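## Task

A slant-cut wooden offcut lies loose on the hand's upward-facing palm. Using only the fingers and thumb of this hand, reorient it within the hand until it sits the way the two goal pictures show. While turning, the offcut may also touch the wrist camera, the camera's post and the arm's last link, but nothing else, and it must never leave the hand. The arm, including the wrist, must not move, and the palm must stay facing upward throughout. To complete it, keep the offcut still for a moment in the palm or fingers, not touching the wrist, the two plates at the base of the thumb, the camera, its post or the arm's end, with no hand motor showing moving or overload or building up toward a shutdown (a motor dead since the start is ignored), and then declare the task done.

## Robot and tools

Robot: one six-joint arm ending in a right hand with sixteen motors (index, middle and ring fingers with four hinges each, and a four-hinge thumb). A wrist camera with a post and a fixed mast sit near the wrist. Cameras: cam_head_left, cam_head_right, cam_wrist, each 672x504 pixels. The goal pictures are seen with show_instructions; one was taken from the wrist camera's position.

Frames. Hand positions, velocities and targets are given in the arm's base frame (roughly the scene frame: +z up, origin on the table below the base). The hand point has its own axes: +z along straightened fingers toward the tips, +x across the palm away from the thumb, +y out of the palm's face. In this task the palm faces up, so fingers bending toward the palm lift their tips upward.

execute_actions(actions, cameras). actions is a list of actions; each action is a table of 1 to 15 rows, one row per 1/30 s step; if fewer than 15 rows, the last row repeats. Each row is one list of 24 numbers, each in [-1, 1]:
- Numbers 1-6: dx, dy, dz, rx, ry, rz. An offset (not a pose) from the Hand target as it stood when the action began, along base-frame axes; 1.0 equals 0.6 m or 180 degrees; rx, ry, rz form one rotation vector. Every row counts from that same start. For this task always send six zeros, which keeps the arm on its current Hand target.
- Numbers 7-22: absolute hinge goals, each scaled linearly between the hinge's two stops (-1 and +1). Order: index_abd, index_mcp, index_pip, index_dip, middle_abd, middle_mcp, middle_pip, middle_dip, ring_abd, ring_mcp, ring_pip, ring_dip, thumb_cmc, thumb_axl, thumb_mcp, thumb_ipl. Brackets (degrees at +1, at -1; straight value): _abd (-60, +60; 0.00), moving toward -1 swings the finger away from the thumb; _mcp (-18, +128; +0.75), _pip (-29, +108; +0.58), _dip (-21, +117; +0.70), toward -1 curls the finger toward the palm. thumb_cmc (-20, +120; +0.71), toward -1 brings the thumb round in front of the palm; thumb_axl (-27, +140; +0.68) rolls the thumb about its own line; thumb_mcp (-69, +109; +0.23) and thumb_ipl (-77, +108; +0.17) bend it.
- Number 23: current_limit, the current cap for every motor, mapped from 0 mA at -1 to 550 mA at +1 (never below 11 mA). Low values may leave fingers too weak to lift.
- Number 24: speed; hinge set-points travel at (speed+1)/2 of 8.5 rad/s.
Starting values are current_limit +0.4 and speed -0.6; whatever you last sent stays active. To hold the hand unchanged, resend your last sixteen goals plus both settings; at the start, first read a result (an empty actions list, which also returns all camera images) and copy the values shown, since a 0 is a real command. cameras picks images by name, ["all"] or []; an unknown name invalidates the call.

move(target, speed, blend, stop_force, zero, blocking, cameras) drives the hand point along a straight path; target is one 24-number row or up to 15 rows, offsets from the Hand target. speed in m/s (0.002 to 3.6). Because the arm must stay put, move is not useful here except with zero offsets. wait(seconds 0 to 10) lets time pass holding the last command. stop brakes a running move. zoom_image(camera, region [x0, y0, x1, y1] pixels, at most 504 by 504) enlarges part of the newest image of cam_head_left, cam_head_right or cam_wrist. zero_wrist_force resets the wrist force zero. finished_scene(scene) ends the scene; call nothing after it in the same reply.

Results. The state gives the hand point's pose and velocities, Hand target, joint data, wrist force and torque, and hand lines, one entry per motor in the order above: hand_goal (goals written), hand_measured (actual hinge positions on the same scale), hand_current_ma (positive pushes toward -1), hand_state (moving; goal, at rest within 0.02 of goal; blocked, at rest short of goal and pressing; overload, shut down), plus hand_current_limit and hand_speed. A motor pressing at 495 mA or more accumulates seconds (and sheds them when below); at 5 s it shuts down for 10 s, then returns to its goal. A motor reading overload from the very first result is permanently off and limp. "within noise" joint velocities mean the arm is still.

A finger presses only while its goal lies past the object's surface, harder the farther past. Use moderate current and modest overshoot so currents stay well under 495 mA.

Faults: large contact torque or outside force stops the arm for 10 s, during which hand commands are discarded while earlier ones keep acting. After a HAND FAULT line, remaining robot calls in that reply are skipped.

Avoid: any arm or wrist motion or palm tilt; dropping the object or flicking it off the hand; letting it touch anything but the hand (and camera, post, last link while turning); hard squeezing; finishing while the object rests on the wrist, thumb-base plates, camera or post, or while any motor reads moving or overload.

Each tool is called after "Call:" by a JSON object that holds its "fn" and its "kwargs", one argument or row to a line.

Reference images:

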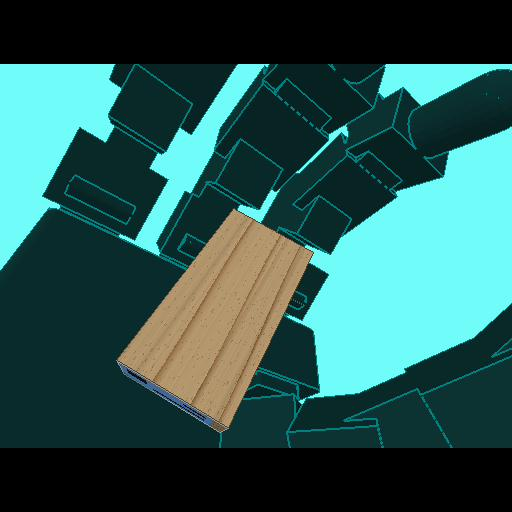

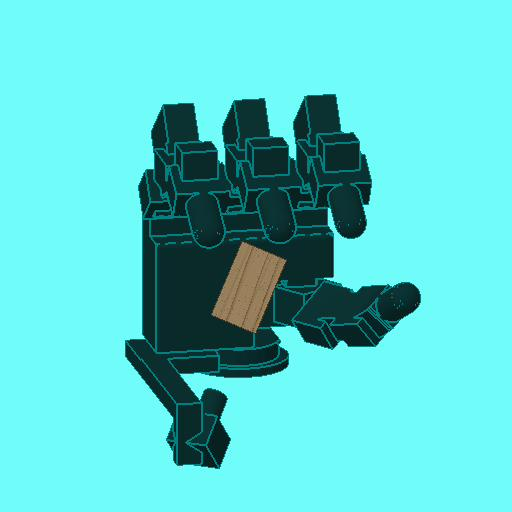

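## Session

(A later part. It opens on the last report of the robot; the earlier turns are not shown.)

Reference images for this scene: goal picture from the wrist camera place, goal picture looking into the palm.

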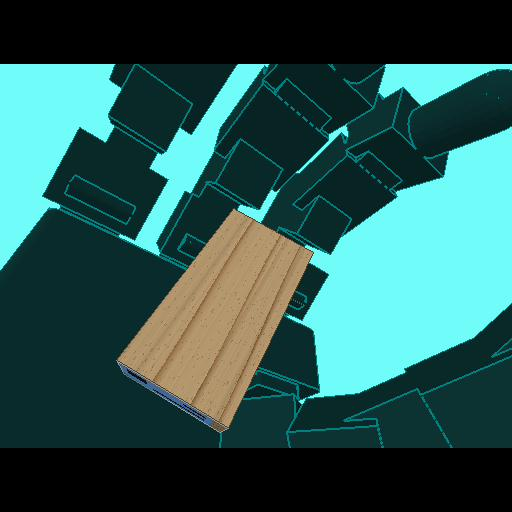

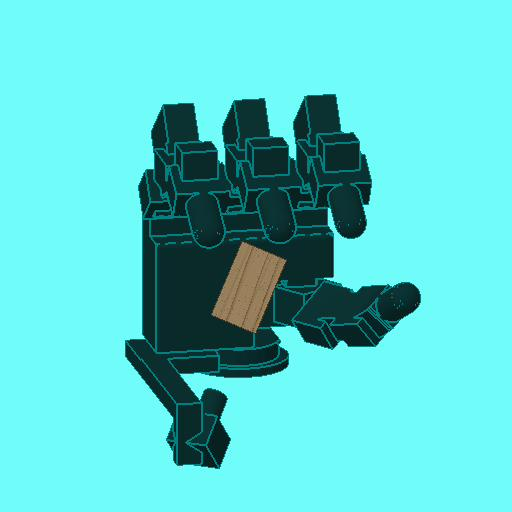

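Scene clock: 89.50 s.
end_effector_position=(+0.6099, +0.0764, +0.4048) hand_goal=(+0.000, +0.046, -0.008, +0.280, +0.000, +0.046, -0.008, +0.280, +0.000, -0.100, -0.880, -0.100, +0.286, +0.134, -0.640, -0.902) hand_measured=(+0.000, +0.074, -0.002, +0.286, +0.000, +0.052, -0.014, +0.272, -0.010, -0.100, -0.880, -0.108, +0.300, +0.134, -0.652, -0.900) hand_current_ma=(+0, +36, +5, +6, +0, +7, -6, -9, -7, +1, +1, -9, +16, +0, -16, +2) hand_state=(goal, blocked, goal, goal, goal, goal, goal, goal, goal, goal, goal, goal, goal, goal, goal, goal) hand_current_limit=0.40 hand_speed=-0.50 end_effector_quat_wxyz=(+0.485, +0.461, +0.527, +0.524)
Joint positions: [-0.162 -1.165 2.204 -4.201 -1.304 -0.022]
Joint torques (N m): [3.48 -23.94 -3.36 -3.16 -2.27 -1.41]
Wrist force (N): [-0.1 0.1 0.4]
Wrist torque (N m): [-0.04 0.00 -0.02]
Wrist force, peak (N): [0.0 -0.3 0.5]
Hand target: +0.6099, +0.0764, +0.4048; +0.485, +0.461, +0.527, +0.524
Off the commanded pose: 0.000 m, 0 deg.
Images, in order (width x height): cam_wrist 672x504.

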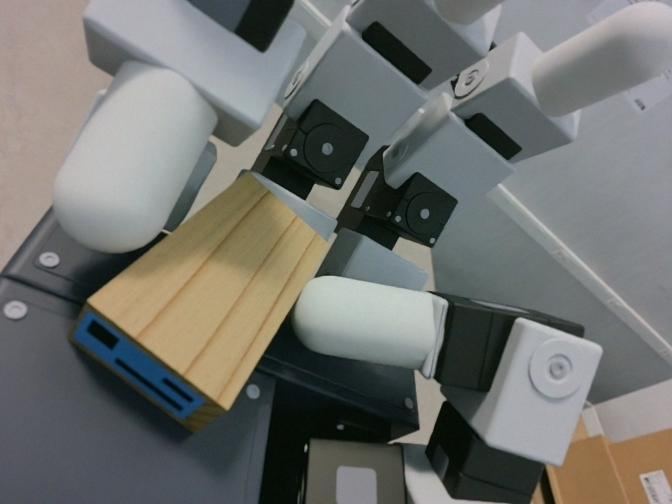

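Call:
{"fn": "execute_actions", "kwargs": {
  "actions": [
    [[0,0,0,0,0,0, 0,0.046,-0.008,0.28, 0,0.046,-0.008,0.28, 0.0,-0.008,-0.883,-0.4638, 0.2857,0.12,-0.66,-0.88, 0.4,-0.75]],
    [[0,0,0,0,0,0, 0,0.046,-0.008,0.28, 0,0.046,-0.008,0.28, -0.30,-0.008,-0.883,-0.4638, 0.2857,0.10,-0.70,-0.83, 0.4,-0.85]],
    [[0,0,0,0,0,0, 0,0.046,-0.008,0.28, 0,0.046,-0.008,0.28, -0.60,-0.008,-0.883,-0.4638, 0.2857,0.085,-0.74,-0.789, 0.4,-0.85]]
  ],
  "cameras": ["cam_wrist"]
}}

Scene clock: 93.03 s.
end_effector_position=(+0.6099, +0.0764, +0.4048) hand_goal=(+0.000, +0.046, -0.008, +0.280, +0.000, +0.046, -0.008, +0.280, -0.600, -0.008, -0.882, -0.464, +0.286, +0.086, -0.740, -0.788) hand_measured=(+0.000, +0.074, -0.002, +0.286, +0.000, +0.052, -0.014, +0.272, -0.308, +0.002, -0.892, -0.496, +0.384, +0.088, -0.662, -0.836) hand_current_ma=(+0, +36, +5, +6, +0, +7, -6, -9, +320, +12, -9, -41, +151, +3, +150, -88) hand_state=(goal, blocked, goal, goal, goal, goal, goal, goal, blocked, goal, goal, blocked, blocked, goal, blocked, blocked) hand_current_limit=0.40 hand_speed=-0.85 end_effector_quat_wxyz=(+0.485, +0.461, +0.527, +0.524)
Joint positions: [-0.162 -1.165 2.204 -4.201 -1.304 -0.022]
Joint torques (N m): [5.5 -23.46 -4.36 -3.09 -2.14 -1.36]
Wrist force (N): [-0.1 -0.1 0.2]
Wrist torque (N m): [-0.04 0.00 -0.02]
Wrist force, peak (N): [-0.1 -0.4 0.4]
Hand target: +0.6099, +0.0764, +0.4048; +0.485, +0.461, +0.527, +0.524
Off the commanded pose: 0.000 m, 0 deg.
Images, in order (width x height): cam_wrist 672x504.

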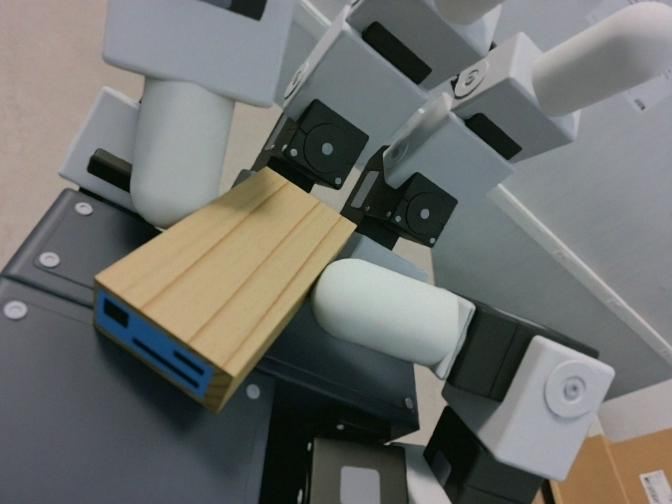

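Call:
{"fn": "execute_actions", "kwargs": {
  "actions": [
    [[0,0,0,0,0,0, 0,0.046,-0.008,0.28, 0,0.046,-0.008,0.28, -0.52,0.0,-0.883,-0.4638, 0.25,0.04,-0.73,-0.76, 0.4,-0.88]],
    [[0,0,0,0,0,0, 0,0.046,-0.008,0.28, 0,0.046,-0.008,0.28, -0.52,0.01,-0.883,-0.4638, 0.22,-0.01,-0.715,-0.73, 0.4,-0.88]]
  ],
  "cameras": ["cam_wrist"]
}}

Call:
{"fn": "execute_actions", "kwargs": {
  "actions": [
    [[0,0,0,0,0,0, 0,0.046,-0.008,0.28, 0,0.046,-0.008,0.28, -0.52,0.02,-0.883,-0.4638, 0.20,-0.06,-0.70,-0.70, 0.4,-0.88]]
  ],
  "cameras": ["cam_wrist"]
}}

Scene clock: 95.47 s.
end_effector_position=(+0.6099, +0.0764, +0.4048) hand_goal=(+0.000, +0.046, -0.008, +0.280, +0.000, +0.046, -0.008, +0.280, -0.520, +0.010, -0.882, -0.464, +0.220, -0.010, -0.714, -0.730) hand_measured=(+0.000, +0.074, -0.002, +0.286, +0.000, +0.052, -0.014, +0.272, -0.358, +0.014, -0.910, -0.496, +0.384, -0.022, -0.654, -0.730) hand_current_ma=(+0, +36, +5, +6, +0, +7, -6, -9, +161, +4, -34, -41, +271, -16, +112, +1) hand_state=(goal, blocked, goal, goal, goal, goal, goal, goal, blocked, goal, blocked, blocked, blocked, goal, blocked, goal) hand_current_limit=0.40 hand_speed=-0.88 end_effector_quat_wxyz=(+0.485, +0.461, +0.527, +0.524)
Joint positions: [-0.162 -1.165 2.204 -4.201 -1.304 -0.022]
Joint torques (N m): [3.81 -22.82 -4.14 -3 -2.3 -1.52]
Wrist force (N): [0.0 -0.3 0.3]
Wrist torque (N m): [-0.08 -0.01 -0.02]
Wrist force, peak (N): [0.0 -0.3 0.4]
Hand target: +0.6099, +0.0764, +0.4048; +0.485, +0.461, +0.527, +0.524
Off the commanded pose: 0.000 m, 0 deg.
Images, in order (width x height): cam_wrist 672x504.

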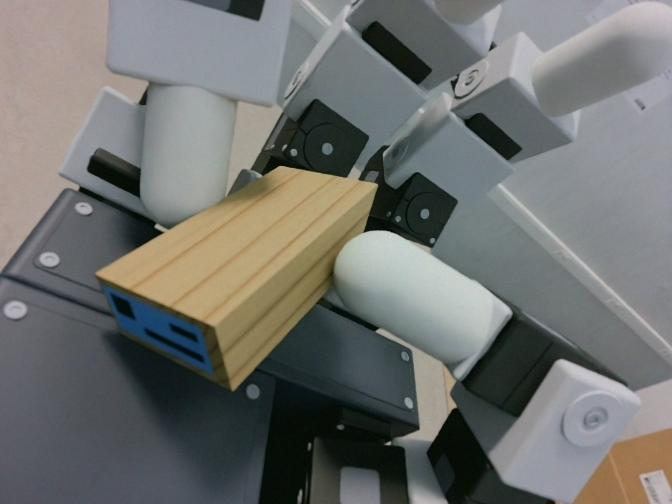

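Scene clock: 96.17 s.
end_effector_position=(+0.6099, +0.0764, +0.4048) hand_goal=(+0.000, +0.046, -0.008, +0.280, +0.000, +0.046, -0.008, +0.280, -0.520, +0.020, -0.882, -0.464, +0.200, -0.060, -0.700, -0.700) hand_measured=(+0.000, +0.074, -0.002, +0.286, +0.000, +0.052, -0.014, +0.272, -0.390, +0.020, -0.914, -0.496, +0.354, -0.074, -0.646, -0.694) hand_current_ma=(+0, +36, +5, +6, +0, +7, -6, -9, +124, +0, -40, -41, +255, -21, +100, +7) hand_state=(goal, blocked, goal, goal, goal, goal, goal, goal, blocked, goal, blocked, blocked, blocked, goal, blocked, goal) hand_current_limit=0.40 hand_speed=-0.88 end_effector_quat_wxyz=(+0.485, +0.461, +0.527, +0.524)
Joint positions: [-0.162 -1.165 2.204 -4.201 -1.304 -0.022]
Joint torques (N m): [3.44 -22.39 -3.5 -2.77 -2.26 -1.64]
Wrist force (N): [0.1 -0.2 0.2]
Wrist torque (N m): [-0.06 -0.02 -0.02]
Wrist force, peak (N): [0.4 -0.4 0.3]
Hand target: +0.6099, +0.0764, +0.4048; +0.485, +0.461, +0.527, +0.524
Off the commanded pose: 0.000 m, 0 deg.
Images, in order (width x height): cam_wrist 672x504.

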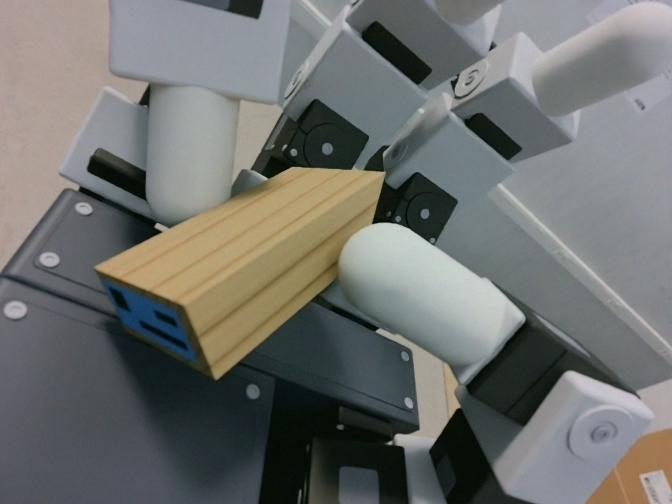

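Call:
{"fn": "execute_actions", "kwargs": {
  "actions": []
}}

Scene clock: 102.07 s.
end_effector_position=(+0.6099, +0.0764, +0.4048) hand_goal=(+0.000, +0.046, -0.008, +0.280, +0.000, +0.046, -0.008, +0.280, -0.520, +0.020, -0.882, -0.464, +0.200, -0.060, -0.700, -0.700) hand_measured=(+0.000, +0.074, -0.002, +0.286, +0.000, +0.052, -0.014, +0.272, -0.390, +0.020, -0.914, -0.496, +0.354, -0.074, -0.646, -0.694) hand_current_ma=(+0, +36, +5, +6, +0, +7, -6, -9, +124, +0, -40, -41, +255, -21, +100, +7) hand_state=(goal, blocked, goal, goal, goal, goal, goal, goal, blocked, goal, blocked, blocked, blocked, goal, blocked, goal) hand_current_limit=0.40 hand_speed=-0.88 end_effector_quat_wxyz=(+0.485, +0.461, +0.527, +0.524)
Joint positions: [-0.162 -1.165 2.204 -4.201 -1.304 -0.022]
Joint velocities: within noise
Joint torques (N m): [3.09 -22.59 -3.29 -2.69 -2.31 -1.51]
Wrist force (N): [0.0 0.1 0.2]
Wrist torque (N m): [-0.01 0.00 -0.02]
Wrist force, peak (N): [-0.2 -0.3 0.4]
Hand target: +0.6099, +0.0764, +0.4048; +0.485, +0.461, +0.527, +0.524
Off the commanded pose: 0.000 m, 0 deg.

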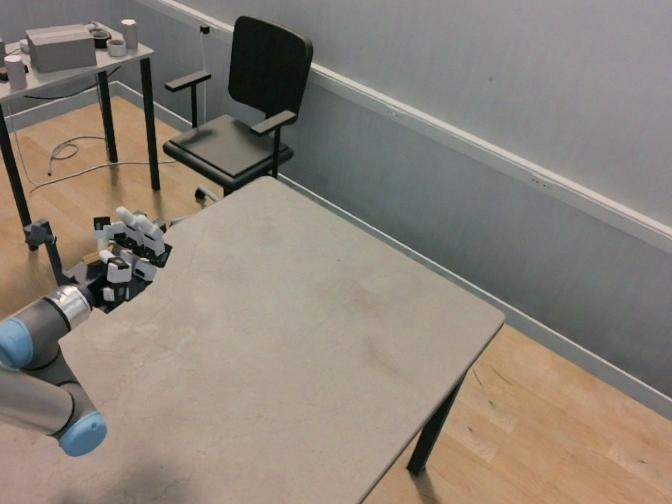

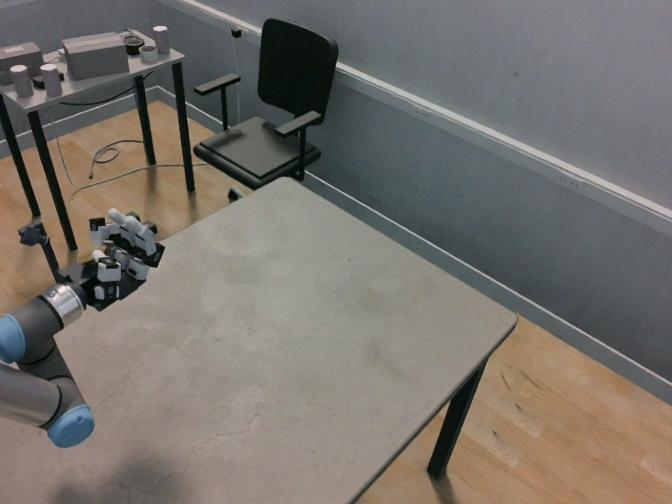

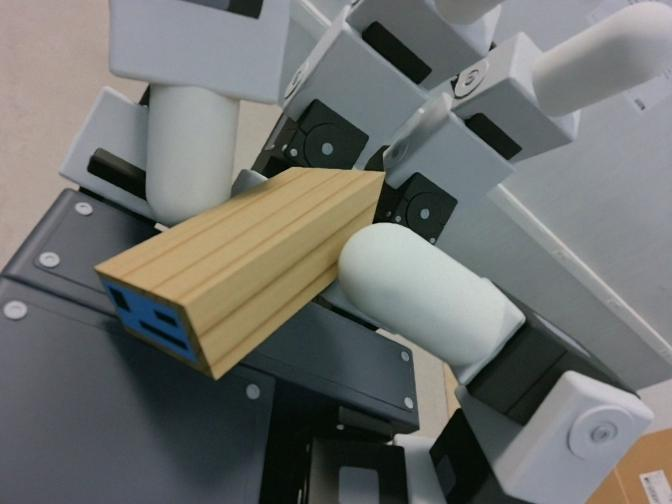

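Call:
{"fn": "execute_actions", "kwargs": {
  "actions": [
    [[0,0,0,0,0,0,0,0.046,-0.008,0.28,0,0.046,-0.008,0.28,-0.49,-0.005,-0.846,-0.464,0.222,-0.02,-0.705,-0.73,0.4,-0.88]],
    [[0,0,0,0,0,0,0,0.046,-0.008,0.28,0,0.046,-0.008,0.28,-0.49,-0.005,-0.846,-0.464,0.222,-0.02,-0.705,-0.73,0.4,-0.88]]
  ],
  "cameras": ["cam_wrist"]
}}

Scene clock: 119.00 s.
end_effector_position=(+0.6099, +0.0764, +0.4048) hand_goal=(+0.000, +0.046, -0.008, +0.280, +0.000, +0.046, -0.008, +0.280, -0.490, -0.004, -0.846, -0.464, +0.222, -0.020, -0.704, -0.730) hand_measured=(+0.000, +0.074, -0.002, +0.286, +0.000, +0.052, -0.014, +0.272, -0.390, +0.010, -0.914, -0.498, +0.354, -0.070, -0.644, -0.704) hand_current_ma=(+0, +36, +5, +6, +0, +7, -6, -9, +92, +16, -96, -44, +213, -85, +112, +43) hand_state=(goal, blocked, goal, goal, goal, goal, goal, goal, blocked, goal, blocked, blocked, blocked, blocked, blocked, blocked) hand_current_limit=0.40 hand_speed=-0.88 end_effector_quat_wxyz=(+0.485, +0.461, +0.527, +0.524)
Joint positions: [-0.162 -1.165 2.204 -4.201 -1.304 -0.022]
Joint torques (N m): [4.1 -23.06 -4.72 -2.15 -2.26 -1.41]
Wrist force (N): [0.0 -0.2 0.1]
Wrist torque (N m): [-0.05 -0.01 -0.02]
Wrist force, peak (N): [0.1 -0.3 0.4]
Hand target: +0.6099, +0.0764, +0.4048; +0.485, +0.461, +0.527, +0.524
Off the commanded pose: 0.000 m, 0 deg.
Images, in order (width x height): cam_wrist 672x504.

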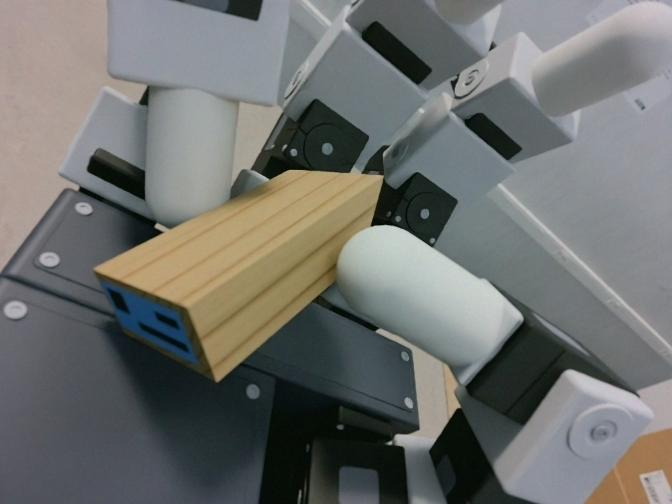

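Call:
{"fn": "execute_actions", "kwargs": {
  "actions": [
    [[0,0,0,0,0,0,0,0.046,-0.008,0.28,0,0.046,-0.008,0.28,-0.457,-0.03,-0.81,-0.464,0.25,0.03,-0.71,-0.77,0.4,-0.88]],
    [[0,0,0,0,0,0,0,0.046,-0.008,0.28,0,0.046,-0.008,0.28,-0.457,-0.03,-0.81,-0.464,0.25,0.03,-0.71,-0.77,0.4,-0.88]]
  ],
  "cameras": ["cam_wrist"]
}}

Scene clock: 120.77 s.
end_effector_position=(+0.6099, +0.0764, +0.4048) hand_goal=(+0.000, +0.046, -0.008, +0.280, +0.000, +0.046, -0.008, +0.280, -0.456, -0.030, -0.810, -0.464, +0.250, +0.030, -0.710, -0.770) hand_measured=(+0.000, +0.074, -0.002, +0.286, +0.000, +0.052, -0.014, +0.272, -0.372, -0.014, -0.908, -0.506, +0.354, -0.020, -0.632, -0.752) hand_current_ma=(+0, +36, +5, +6, +0, +7, -6, -9, +76, +19, -148, -55, +162, -86, +151, +30) hand_state=(goal, blocked, goal, goal, goal, goal, goal, goal, blocked, goal, blocked, blocked, blocked, blocked, blocked, goal) hand_current_limit=0.40 hand_speed=-0.88 end_effector_quat_wxyz=(+0.485, +0.461, +0.527, +0.524)
Joint positions: [-0.162 -1.165 2.204 -4.201 -1.304 -0.022]
Joint torques (N m): [4.51 -22.8 -3.87 -2.31 -1.97 -1.5]
Wrist force (N): [0.3 0.0 0.3]
Wrist torque (N m): [-0.05 -0.04 0.00]
Wrist force, peak (N): [0.3 -0.3 0.2]
Hand target: +0.6099, +0.0764, +0.4048; +0.485, +0.461, +0.527, +0.524
Off the commanded pose: 0.000 m, 0 deg.
Images, in order (width x height): cam_wrist 672x504.

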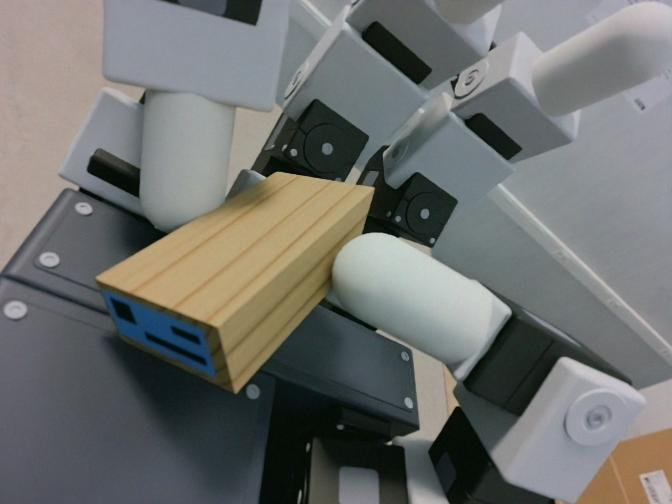

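Call:
{"fn": "execute_actions", "kwargs": {
  "actions": [
    [[0,0,0,0,0,0,0,0.046,-0.008,0.28,0,0.046,-0.008,0.28,-0.42,-0.035,-0.78,-0.43,0.25,0.06,-0.70,-0.84,0.4,-0.88]],
    [[0,0,0,0,0,0,0,0.046,-0.008,0.28,0,0.046,-0.008,0.28,-0.42,-0.035,-0.78,-0.43,0.25,0.06,-0.70,-0.84,0.4,-0.88]]
  ],
  "cameras": ["cam_wrist"]
}}

Scene clock: 126.30 s.
end_effector_position=(+0.6099, +0.0764, +0.4048) hand_goal=(+0.000, +0.046, -0.008, +0.280, +0.000, +0.046, -0.008, +0.280, -0.420, -0.034, -0.780, -0.430, +0.250, +0.060, -0.700, -0.840) hand_measured=(+0.000, +0.074, -0.002, +0.286, +0.000, +0.052, -0.014, +0.272, -0.332, -0.018, -0.816, -0.506, +0.354, +0.054, -0.626, -0.852) hand_current_ma=(+0, +36, +5, +6, +0, +7, -6, -9, +79, +19, -45, -110, +162, -7, +142, -18) hand_state=(goal, blocked, goal, goal, goal, goal, goal, goal, blocked, goal, blocked, blocked, blocked, goal, blocked, goal) hand_current_limit=0.40 hand_speed=-0.88 end_effector_quat_wxyz=(+0.485, +0.461, +0.527, +0.524)
Joint positions: [-0.162 -1.165 2.204 -4.201 -1.304 -0.022]
Joint torques (N m): [3.29 -22.23 -3.02 -2.2 -1.86 -1.5]
Wrist force (N): [0.2 -0.1 0.3]
Wrist torque (N m): [-0.05 -0.03 0.00]
Wrist force, peak (N): [0.1 -0.1 0.5]
Hand target: +0.6099, +0.0764, +0.4048; +0.485, +0.461, +0.527, +0.524
Off the commanded pose: 0.000 m, 0 deg.
Images, in order (width x height): cam_wrist 672x504.

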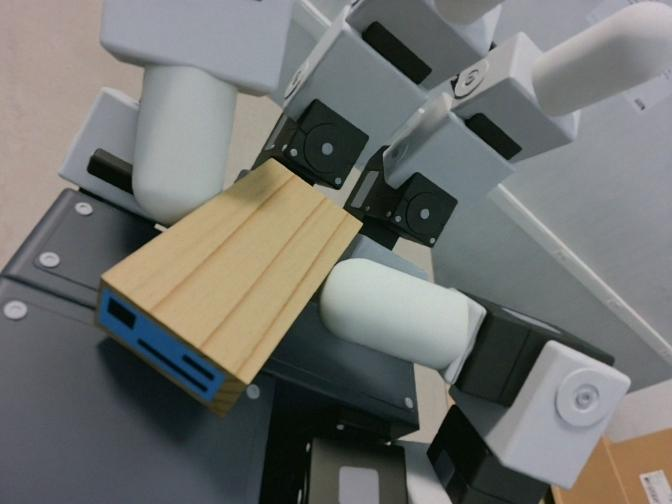

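Call:
{"fn": "zoom_image", "kwargs": {
  "camera": "cam_wrist",
  "region": [80, 130, 400, 430]
}}

Scaled by 1.575 from the camera's 672x504 image, which has a finer 960x720 frame.

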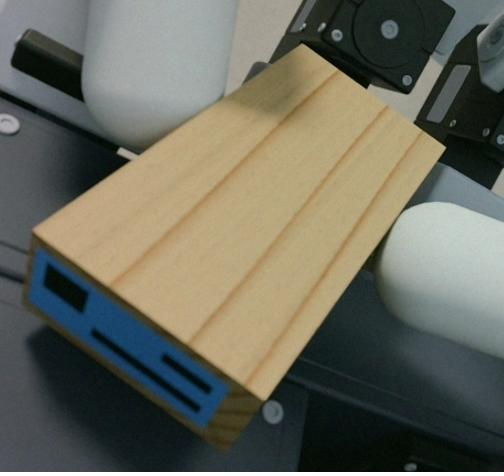

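Call:
{"fn": "execute_actions", "kwargs": {
  "actions": [
    [[0,0,0,0,0,0,0,0.046,-0.008,0.28,0,0.046,-0.008,0.28,-0.426,-0.075,-0.744,-0.4575,0.25,0.039,-0.70,-0.84,0.4,-0.88]],
    [[0,0,0,0,0,0,0,0.046,-0.008,0.28,0,0.046,-0.008,0.28,-0.4325,-0.116,-0.708,-0.485,0.25,0.0175,-0.70,-0.84,0.4,-0.88]],
    [[0,0,0,0,0,0,0,0.046,-0.008,0.28,0,0.046,-0.008,0.28,-0.439,-0.157,-0.672,-0.5125,0.25,-0.004,-0.70,-0.84,0.4,-0.88]],
    [[0,0,0,0,0,0,0,0.046,-0.008,0.28,0,0.046,-0.008,0.28,-0.445,-0.198,-0.636,-0.54,0.25,-0.025,-0.70,-0.84,0.4,-0.88]]
  ],
  "cameras": ["cam_wrist"]
}}

Scene clock: 145.73 s.
end_effector_position=(+0.6099, +0.0764, +0.4048) hand_goal=(+0.000, +0.046, -0.008, +0.280, +0.000, +0.046, -0.008, +0.280, -0.444, -0.198, -0.636, -0.540, +0.250, -0.024, -0.700, -0.840) hand_measured=(+0.000, +0.074, -0.002, +0.286, +0.000, +0.052, -0.014, +0.272, -0.336, -0.184, -0.656, -0.552, +0.354, -0.018, -0.626, -0.854) hand_current_ma=(+0, +36, +5, +6, +0, +7, -6, -9, +101, +17, -22, -14, +162, +8, +142, -22) hand_state=(goal, blocked, goal, goal, goal, goal, goal, goal, blocked, goal, goal, goal, blocked, goal, blocked, goal) hand_current_limit=0.40 hand_speed=-0.88 end_effector_quat_wxyz=(+0.485, +0.461, +0.527, +0.524)
Joint positions: [-0.162 -1.165 2.204 -4.201 -1.304 -0.022]
Joint torques (N m): [4.08 -22.39 -4.78 -1.66 -1.96 -1.42]
Wrist force (N): [0.2 -0.2 0.4]
Wrist torque (N m): [-0.08 -0.03 -0.01]
Wrist force, peak (N): [0.2 -0.2 0.5]
Hand target: +0.6099, +0.0764, +0.4048; +0.485, +0.461, +0.527, +0.524
Off the commanded pose: 0.000 m, 0 deg.
Images, in order (width x height): cam_wrist 672x504.

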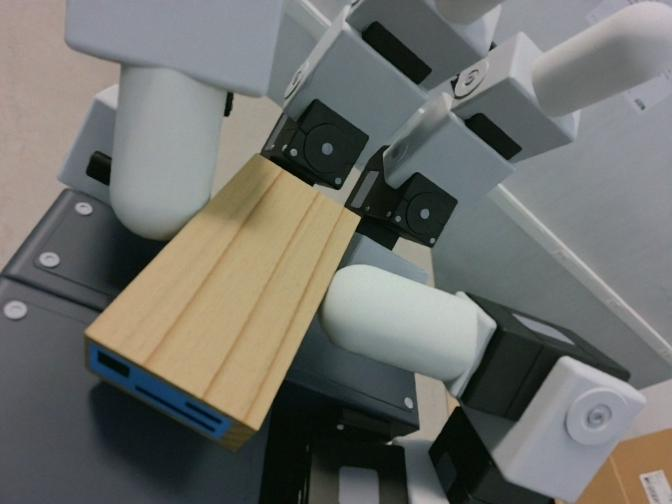

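Call:
{"fn": "execute_actions", "kwargs": {
  "actions": [
    [[0,0,0,0,0,0,0,0.046,-0.008,0.28,0,0.046,-0.008,0.28,-0.479,-0.227,-0.608,-0.564,0.25,-0.048,-0.697,-0.833,0.4,-0.88]],
    [[0,0,0,0,0,0,0,0.046,-0.008,0.28,0,0.046,-0.008,0.28,-0.514,-0.257,-0.581,-0.587,0.25,-0.071,-0.694,-0.825,0.4,-0.88]],
    [[0,0,0,0,0,0,0,0.046,-0.008,0.28,0,0.046,-0.008,0.28,-0.55,-0.286,-0.553,-0.611,0.25,-0.094,-0.69,-0.818,0.4,-0.88]]
  ],
  "cameras": ["cam_wrist"]
}}

Scene clock: 164.73 s.
end_effector_position=(+0.6099, +0.0764, +0.4048) hand_goal=(+0.000, +0.046, -0.008, +0.280, +0.000, +0.046, -0.008, +0.280, -0.550, -0.286, -0.552, -0.610, +0.250, -0.094, -0.690, -0.818) hand_measured=(+0.000, +0.074, -0.002, +0.286, +0.000, +0.052, -0.014, +0.272, -0.432, -0.280, -0.560, -0.628, +0.354, -0.098, -0.626, -0.846) hand_current_ma=(+0, +36, +5, +6, +0, +7, -6, -9, +113, +6, -8, -22, +162, -5, +120, -47) hand_state=(goal, blocked, goal, goal, goal, goal, goal, goal, blocked, goal, goal, goal, blocked, goal, blocked, blocked) hand_current_limit=0.40 hand_speed=-0.88 end_effector_quat_wxyz=(+0.485, +0.461, +0.527, +0.524)
Joint positions: [-0.162 -1.165 2.204 -4.201 -1.304 -0.022]
Joint torques (N m): [3.09 -22.84 -4.28 -1.65 -1.91 -1.7]
Wrist force (N): [0.0 -0.1 0.3]
Wrist torque (N m): [-0.07 0.00 -0.03]
Wrist force, peak (N): [0.1 -0.3 0.5]
Hand target: +0.6099, +0.0764, +0.4048; +0.485, +0.461, +0.527, +0.524
Off the commanded pose: 0.000 m, 0 deg.
Images, in order (width x height): cam_wrist 672x504.

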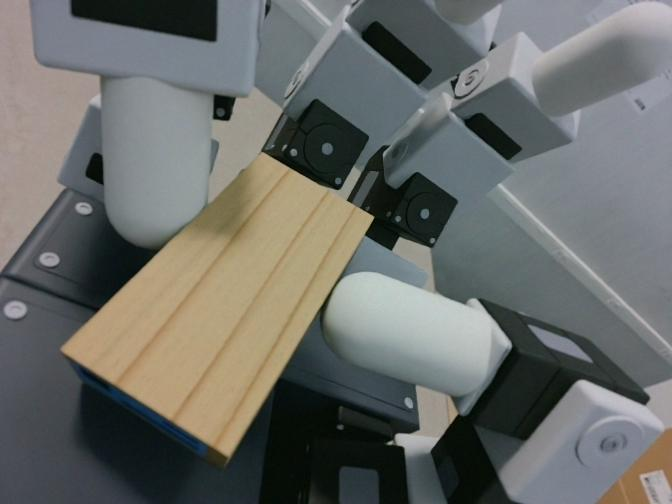

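Call:
{"fn": "zoom_image", "kwargs": {
  "camera": "cam_wrist",
  "region": [50, 140, 390, 480]
}}

Scaled by 1.482 from the camera's 672x504 image, which has a finer 960x720 frame.

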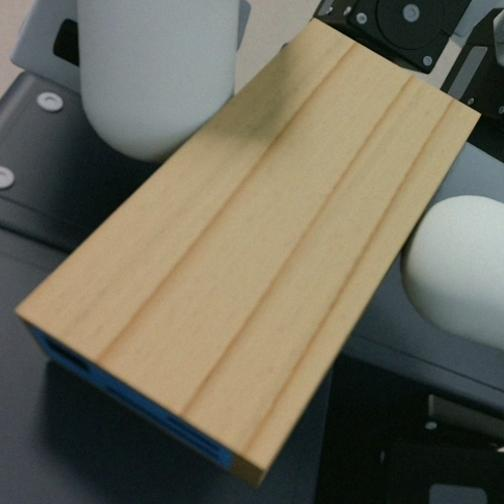

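Call:
{"fn": "execute_actions", "kwargs": {
  "actions": [
    [[0,0,0,0,0,0,0,0.046,-0.008,0.28,0,0.046,-0.008,0.28,-0.594,-0.322,-0.52,-0.64,0.25,-0.121,-0.686,-0.808,0.4,-0.88]],
    [[0,0,0,0,0,0,0,0.046,-0.008,0.28,0,0.046,-0.008,0.28,-0.594,-0.322,-0.52,-0.64,0.25,-0.121,-0.686,-0.808,0.4,-0.88]]
  ],
  "cameras": ["cam_wrist"]
}}

Call:
{"fn": "zoom_image", "kwargs": {
  "camera": "cam_wrist",
  "region": [50, 140, 390, 480]
}}

Scene clock: 178.93 s.
end_effector_position=(+0.6099, +0.0764, +0.4048) hand_goal=(+0.000, +0.046, -0.008, +0.280, +0.000, +0.046, -0.008, +0.280, -0.594, -0.322, -0.520, -0.640, +0.250, -0.120, -0.686, -0.808) hand_measured=(+0.000, +0.074, -0.002, +0.286, +0.000, +0.052, -0.014, +0.272, -0.498, -0.318, -0.524, -0.658, +0.354, -0.128, -0.622, -0.824) hand_current_ma=(+0, +36, +5, +6, +0, +7, -6, -9, +88, +3, -4, -19, +162, -11, +122, -26) hand_state=(goal, blocked, goal, goal, goal, goal, goal, goal, blocked, goal, goal, goal, blocked, goal, blocked, goal) hand_current_limit=0.40 hand_speed=-0.88 end_effector_quat_wxyz=(+0.485, +0.461, +0.527, +0.524)
Joint positions: [-0.162 -1.165 2.204 -4.201 -1.304 -0.022]
Joint torques (N m): [4.16 -22.73 -4.55 -1.43 -1.78 -1.48]
Wrist force (N): [0.1 -0.1 0.4]
Wrist torque (N m): [-0.08 -0.02 -0.02]
Wrist force, peak (N): [0.0 -0.4 0.4]
Hand target: +0.6099, +0.0764, +0.4048; +0.485, +0.461, +0.527, +0.524
Off the commanded pose: 0.000 m, 0 deg.
Images, in order (width x height): cam_wrist 672x504.

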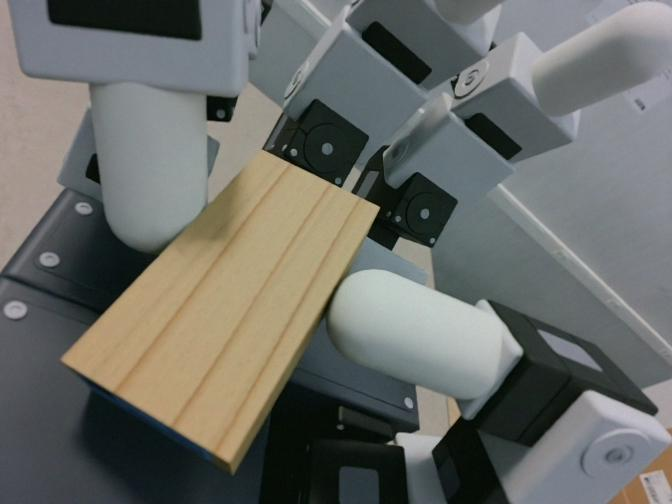

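Scaled by 1.482 from the camera's 672x504 image, which has a finer 960x720 frame.

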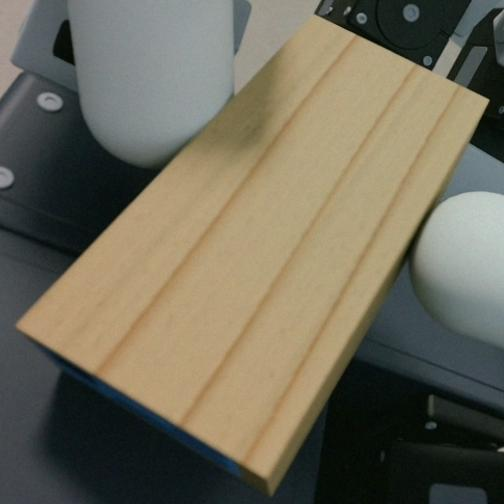

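Call:
{"fn": "zoom_image", "kwargs": {
  "camera": "cam_wrist",
  "region": [170, 380, 290, 480]
}}

Call:
{"fn": "zoom_image", "kwargs": {
  "camera": "cam_wrist",
  "region": [300, 170, 420, 270]
}}

Call:
{"fn": "zoom_image", "kwargs": {
  "camera": "cam_wrist",
  "region": [30, 310, 150, 410]
}}

Scaled by 4.200 from the camera's 672x504 image, which has a finer 960x720 frame.

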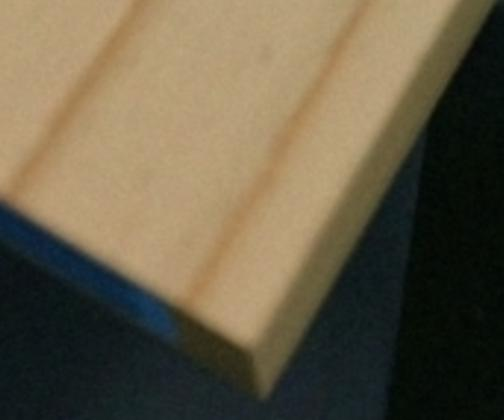

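Scaled by 4.200 from the camera's 672x504 image, which has a finer 960x720 frame.

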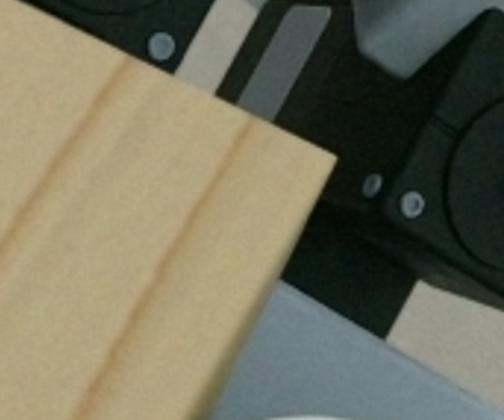

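Scaled by 4.200 from the camera's 672x504 image, which has a finer 960x720 frame.

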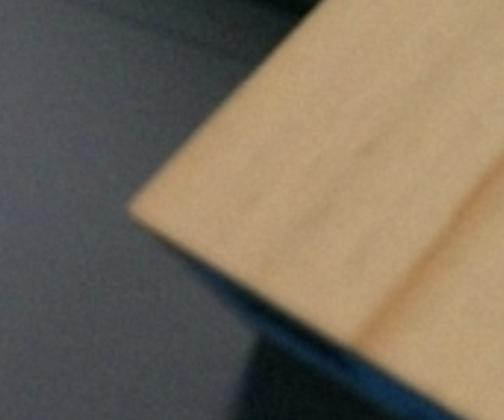

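Call:
{"fn": "finished_scene", "kwargs": {
  "scene": 2
}}

The scene is finished: the task was done.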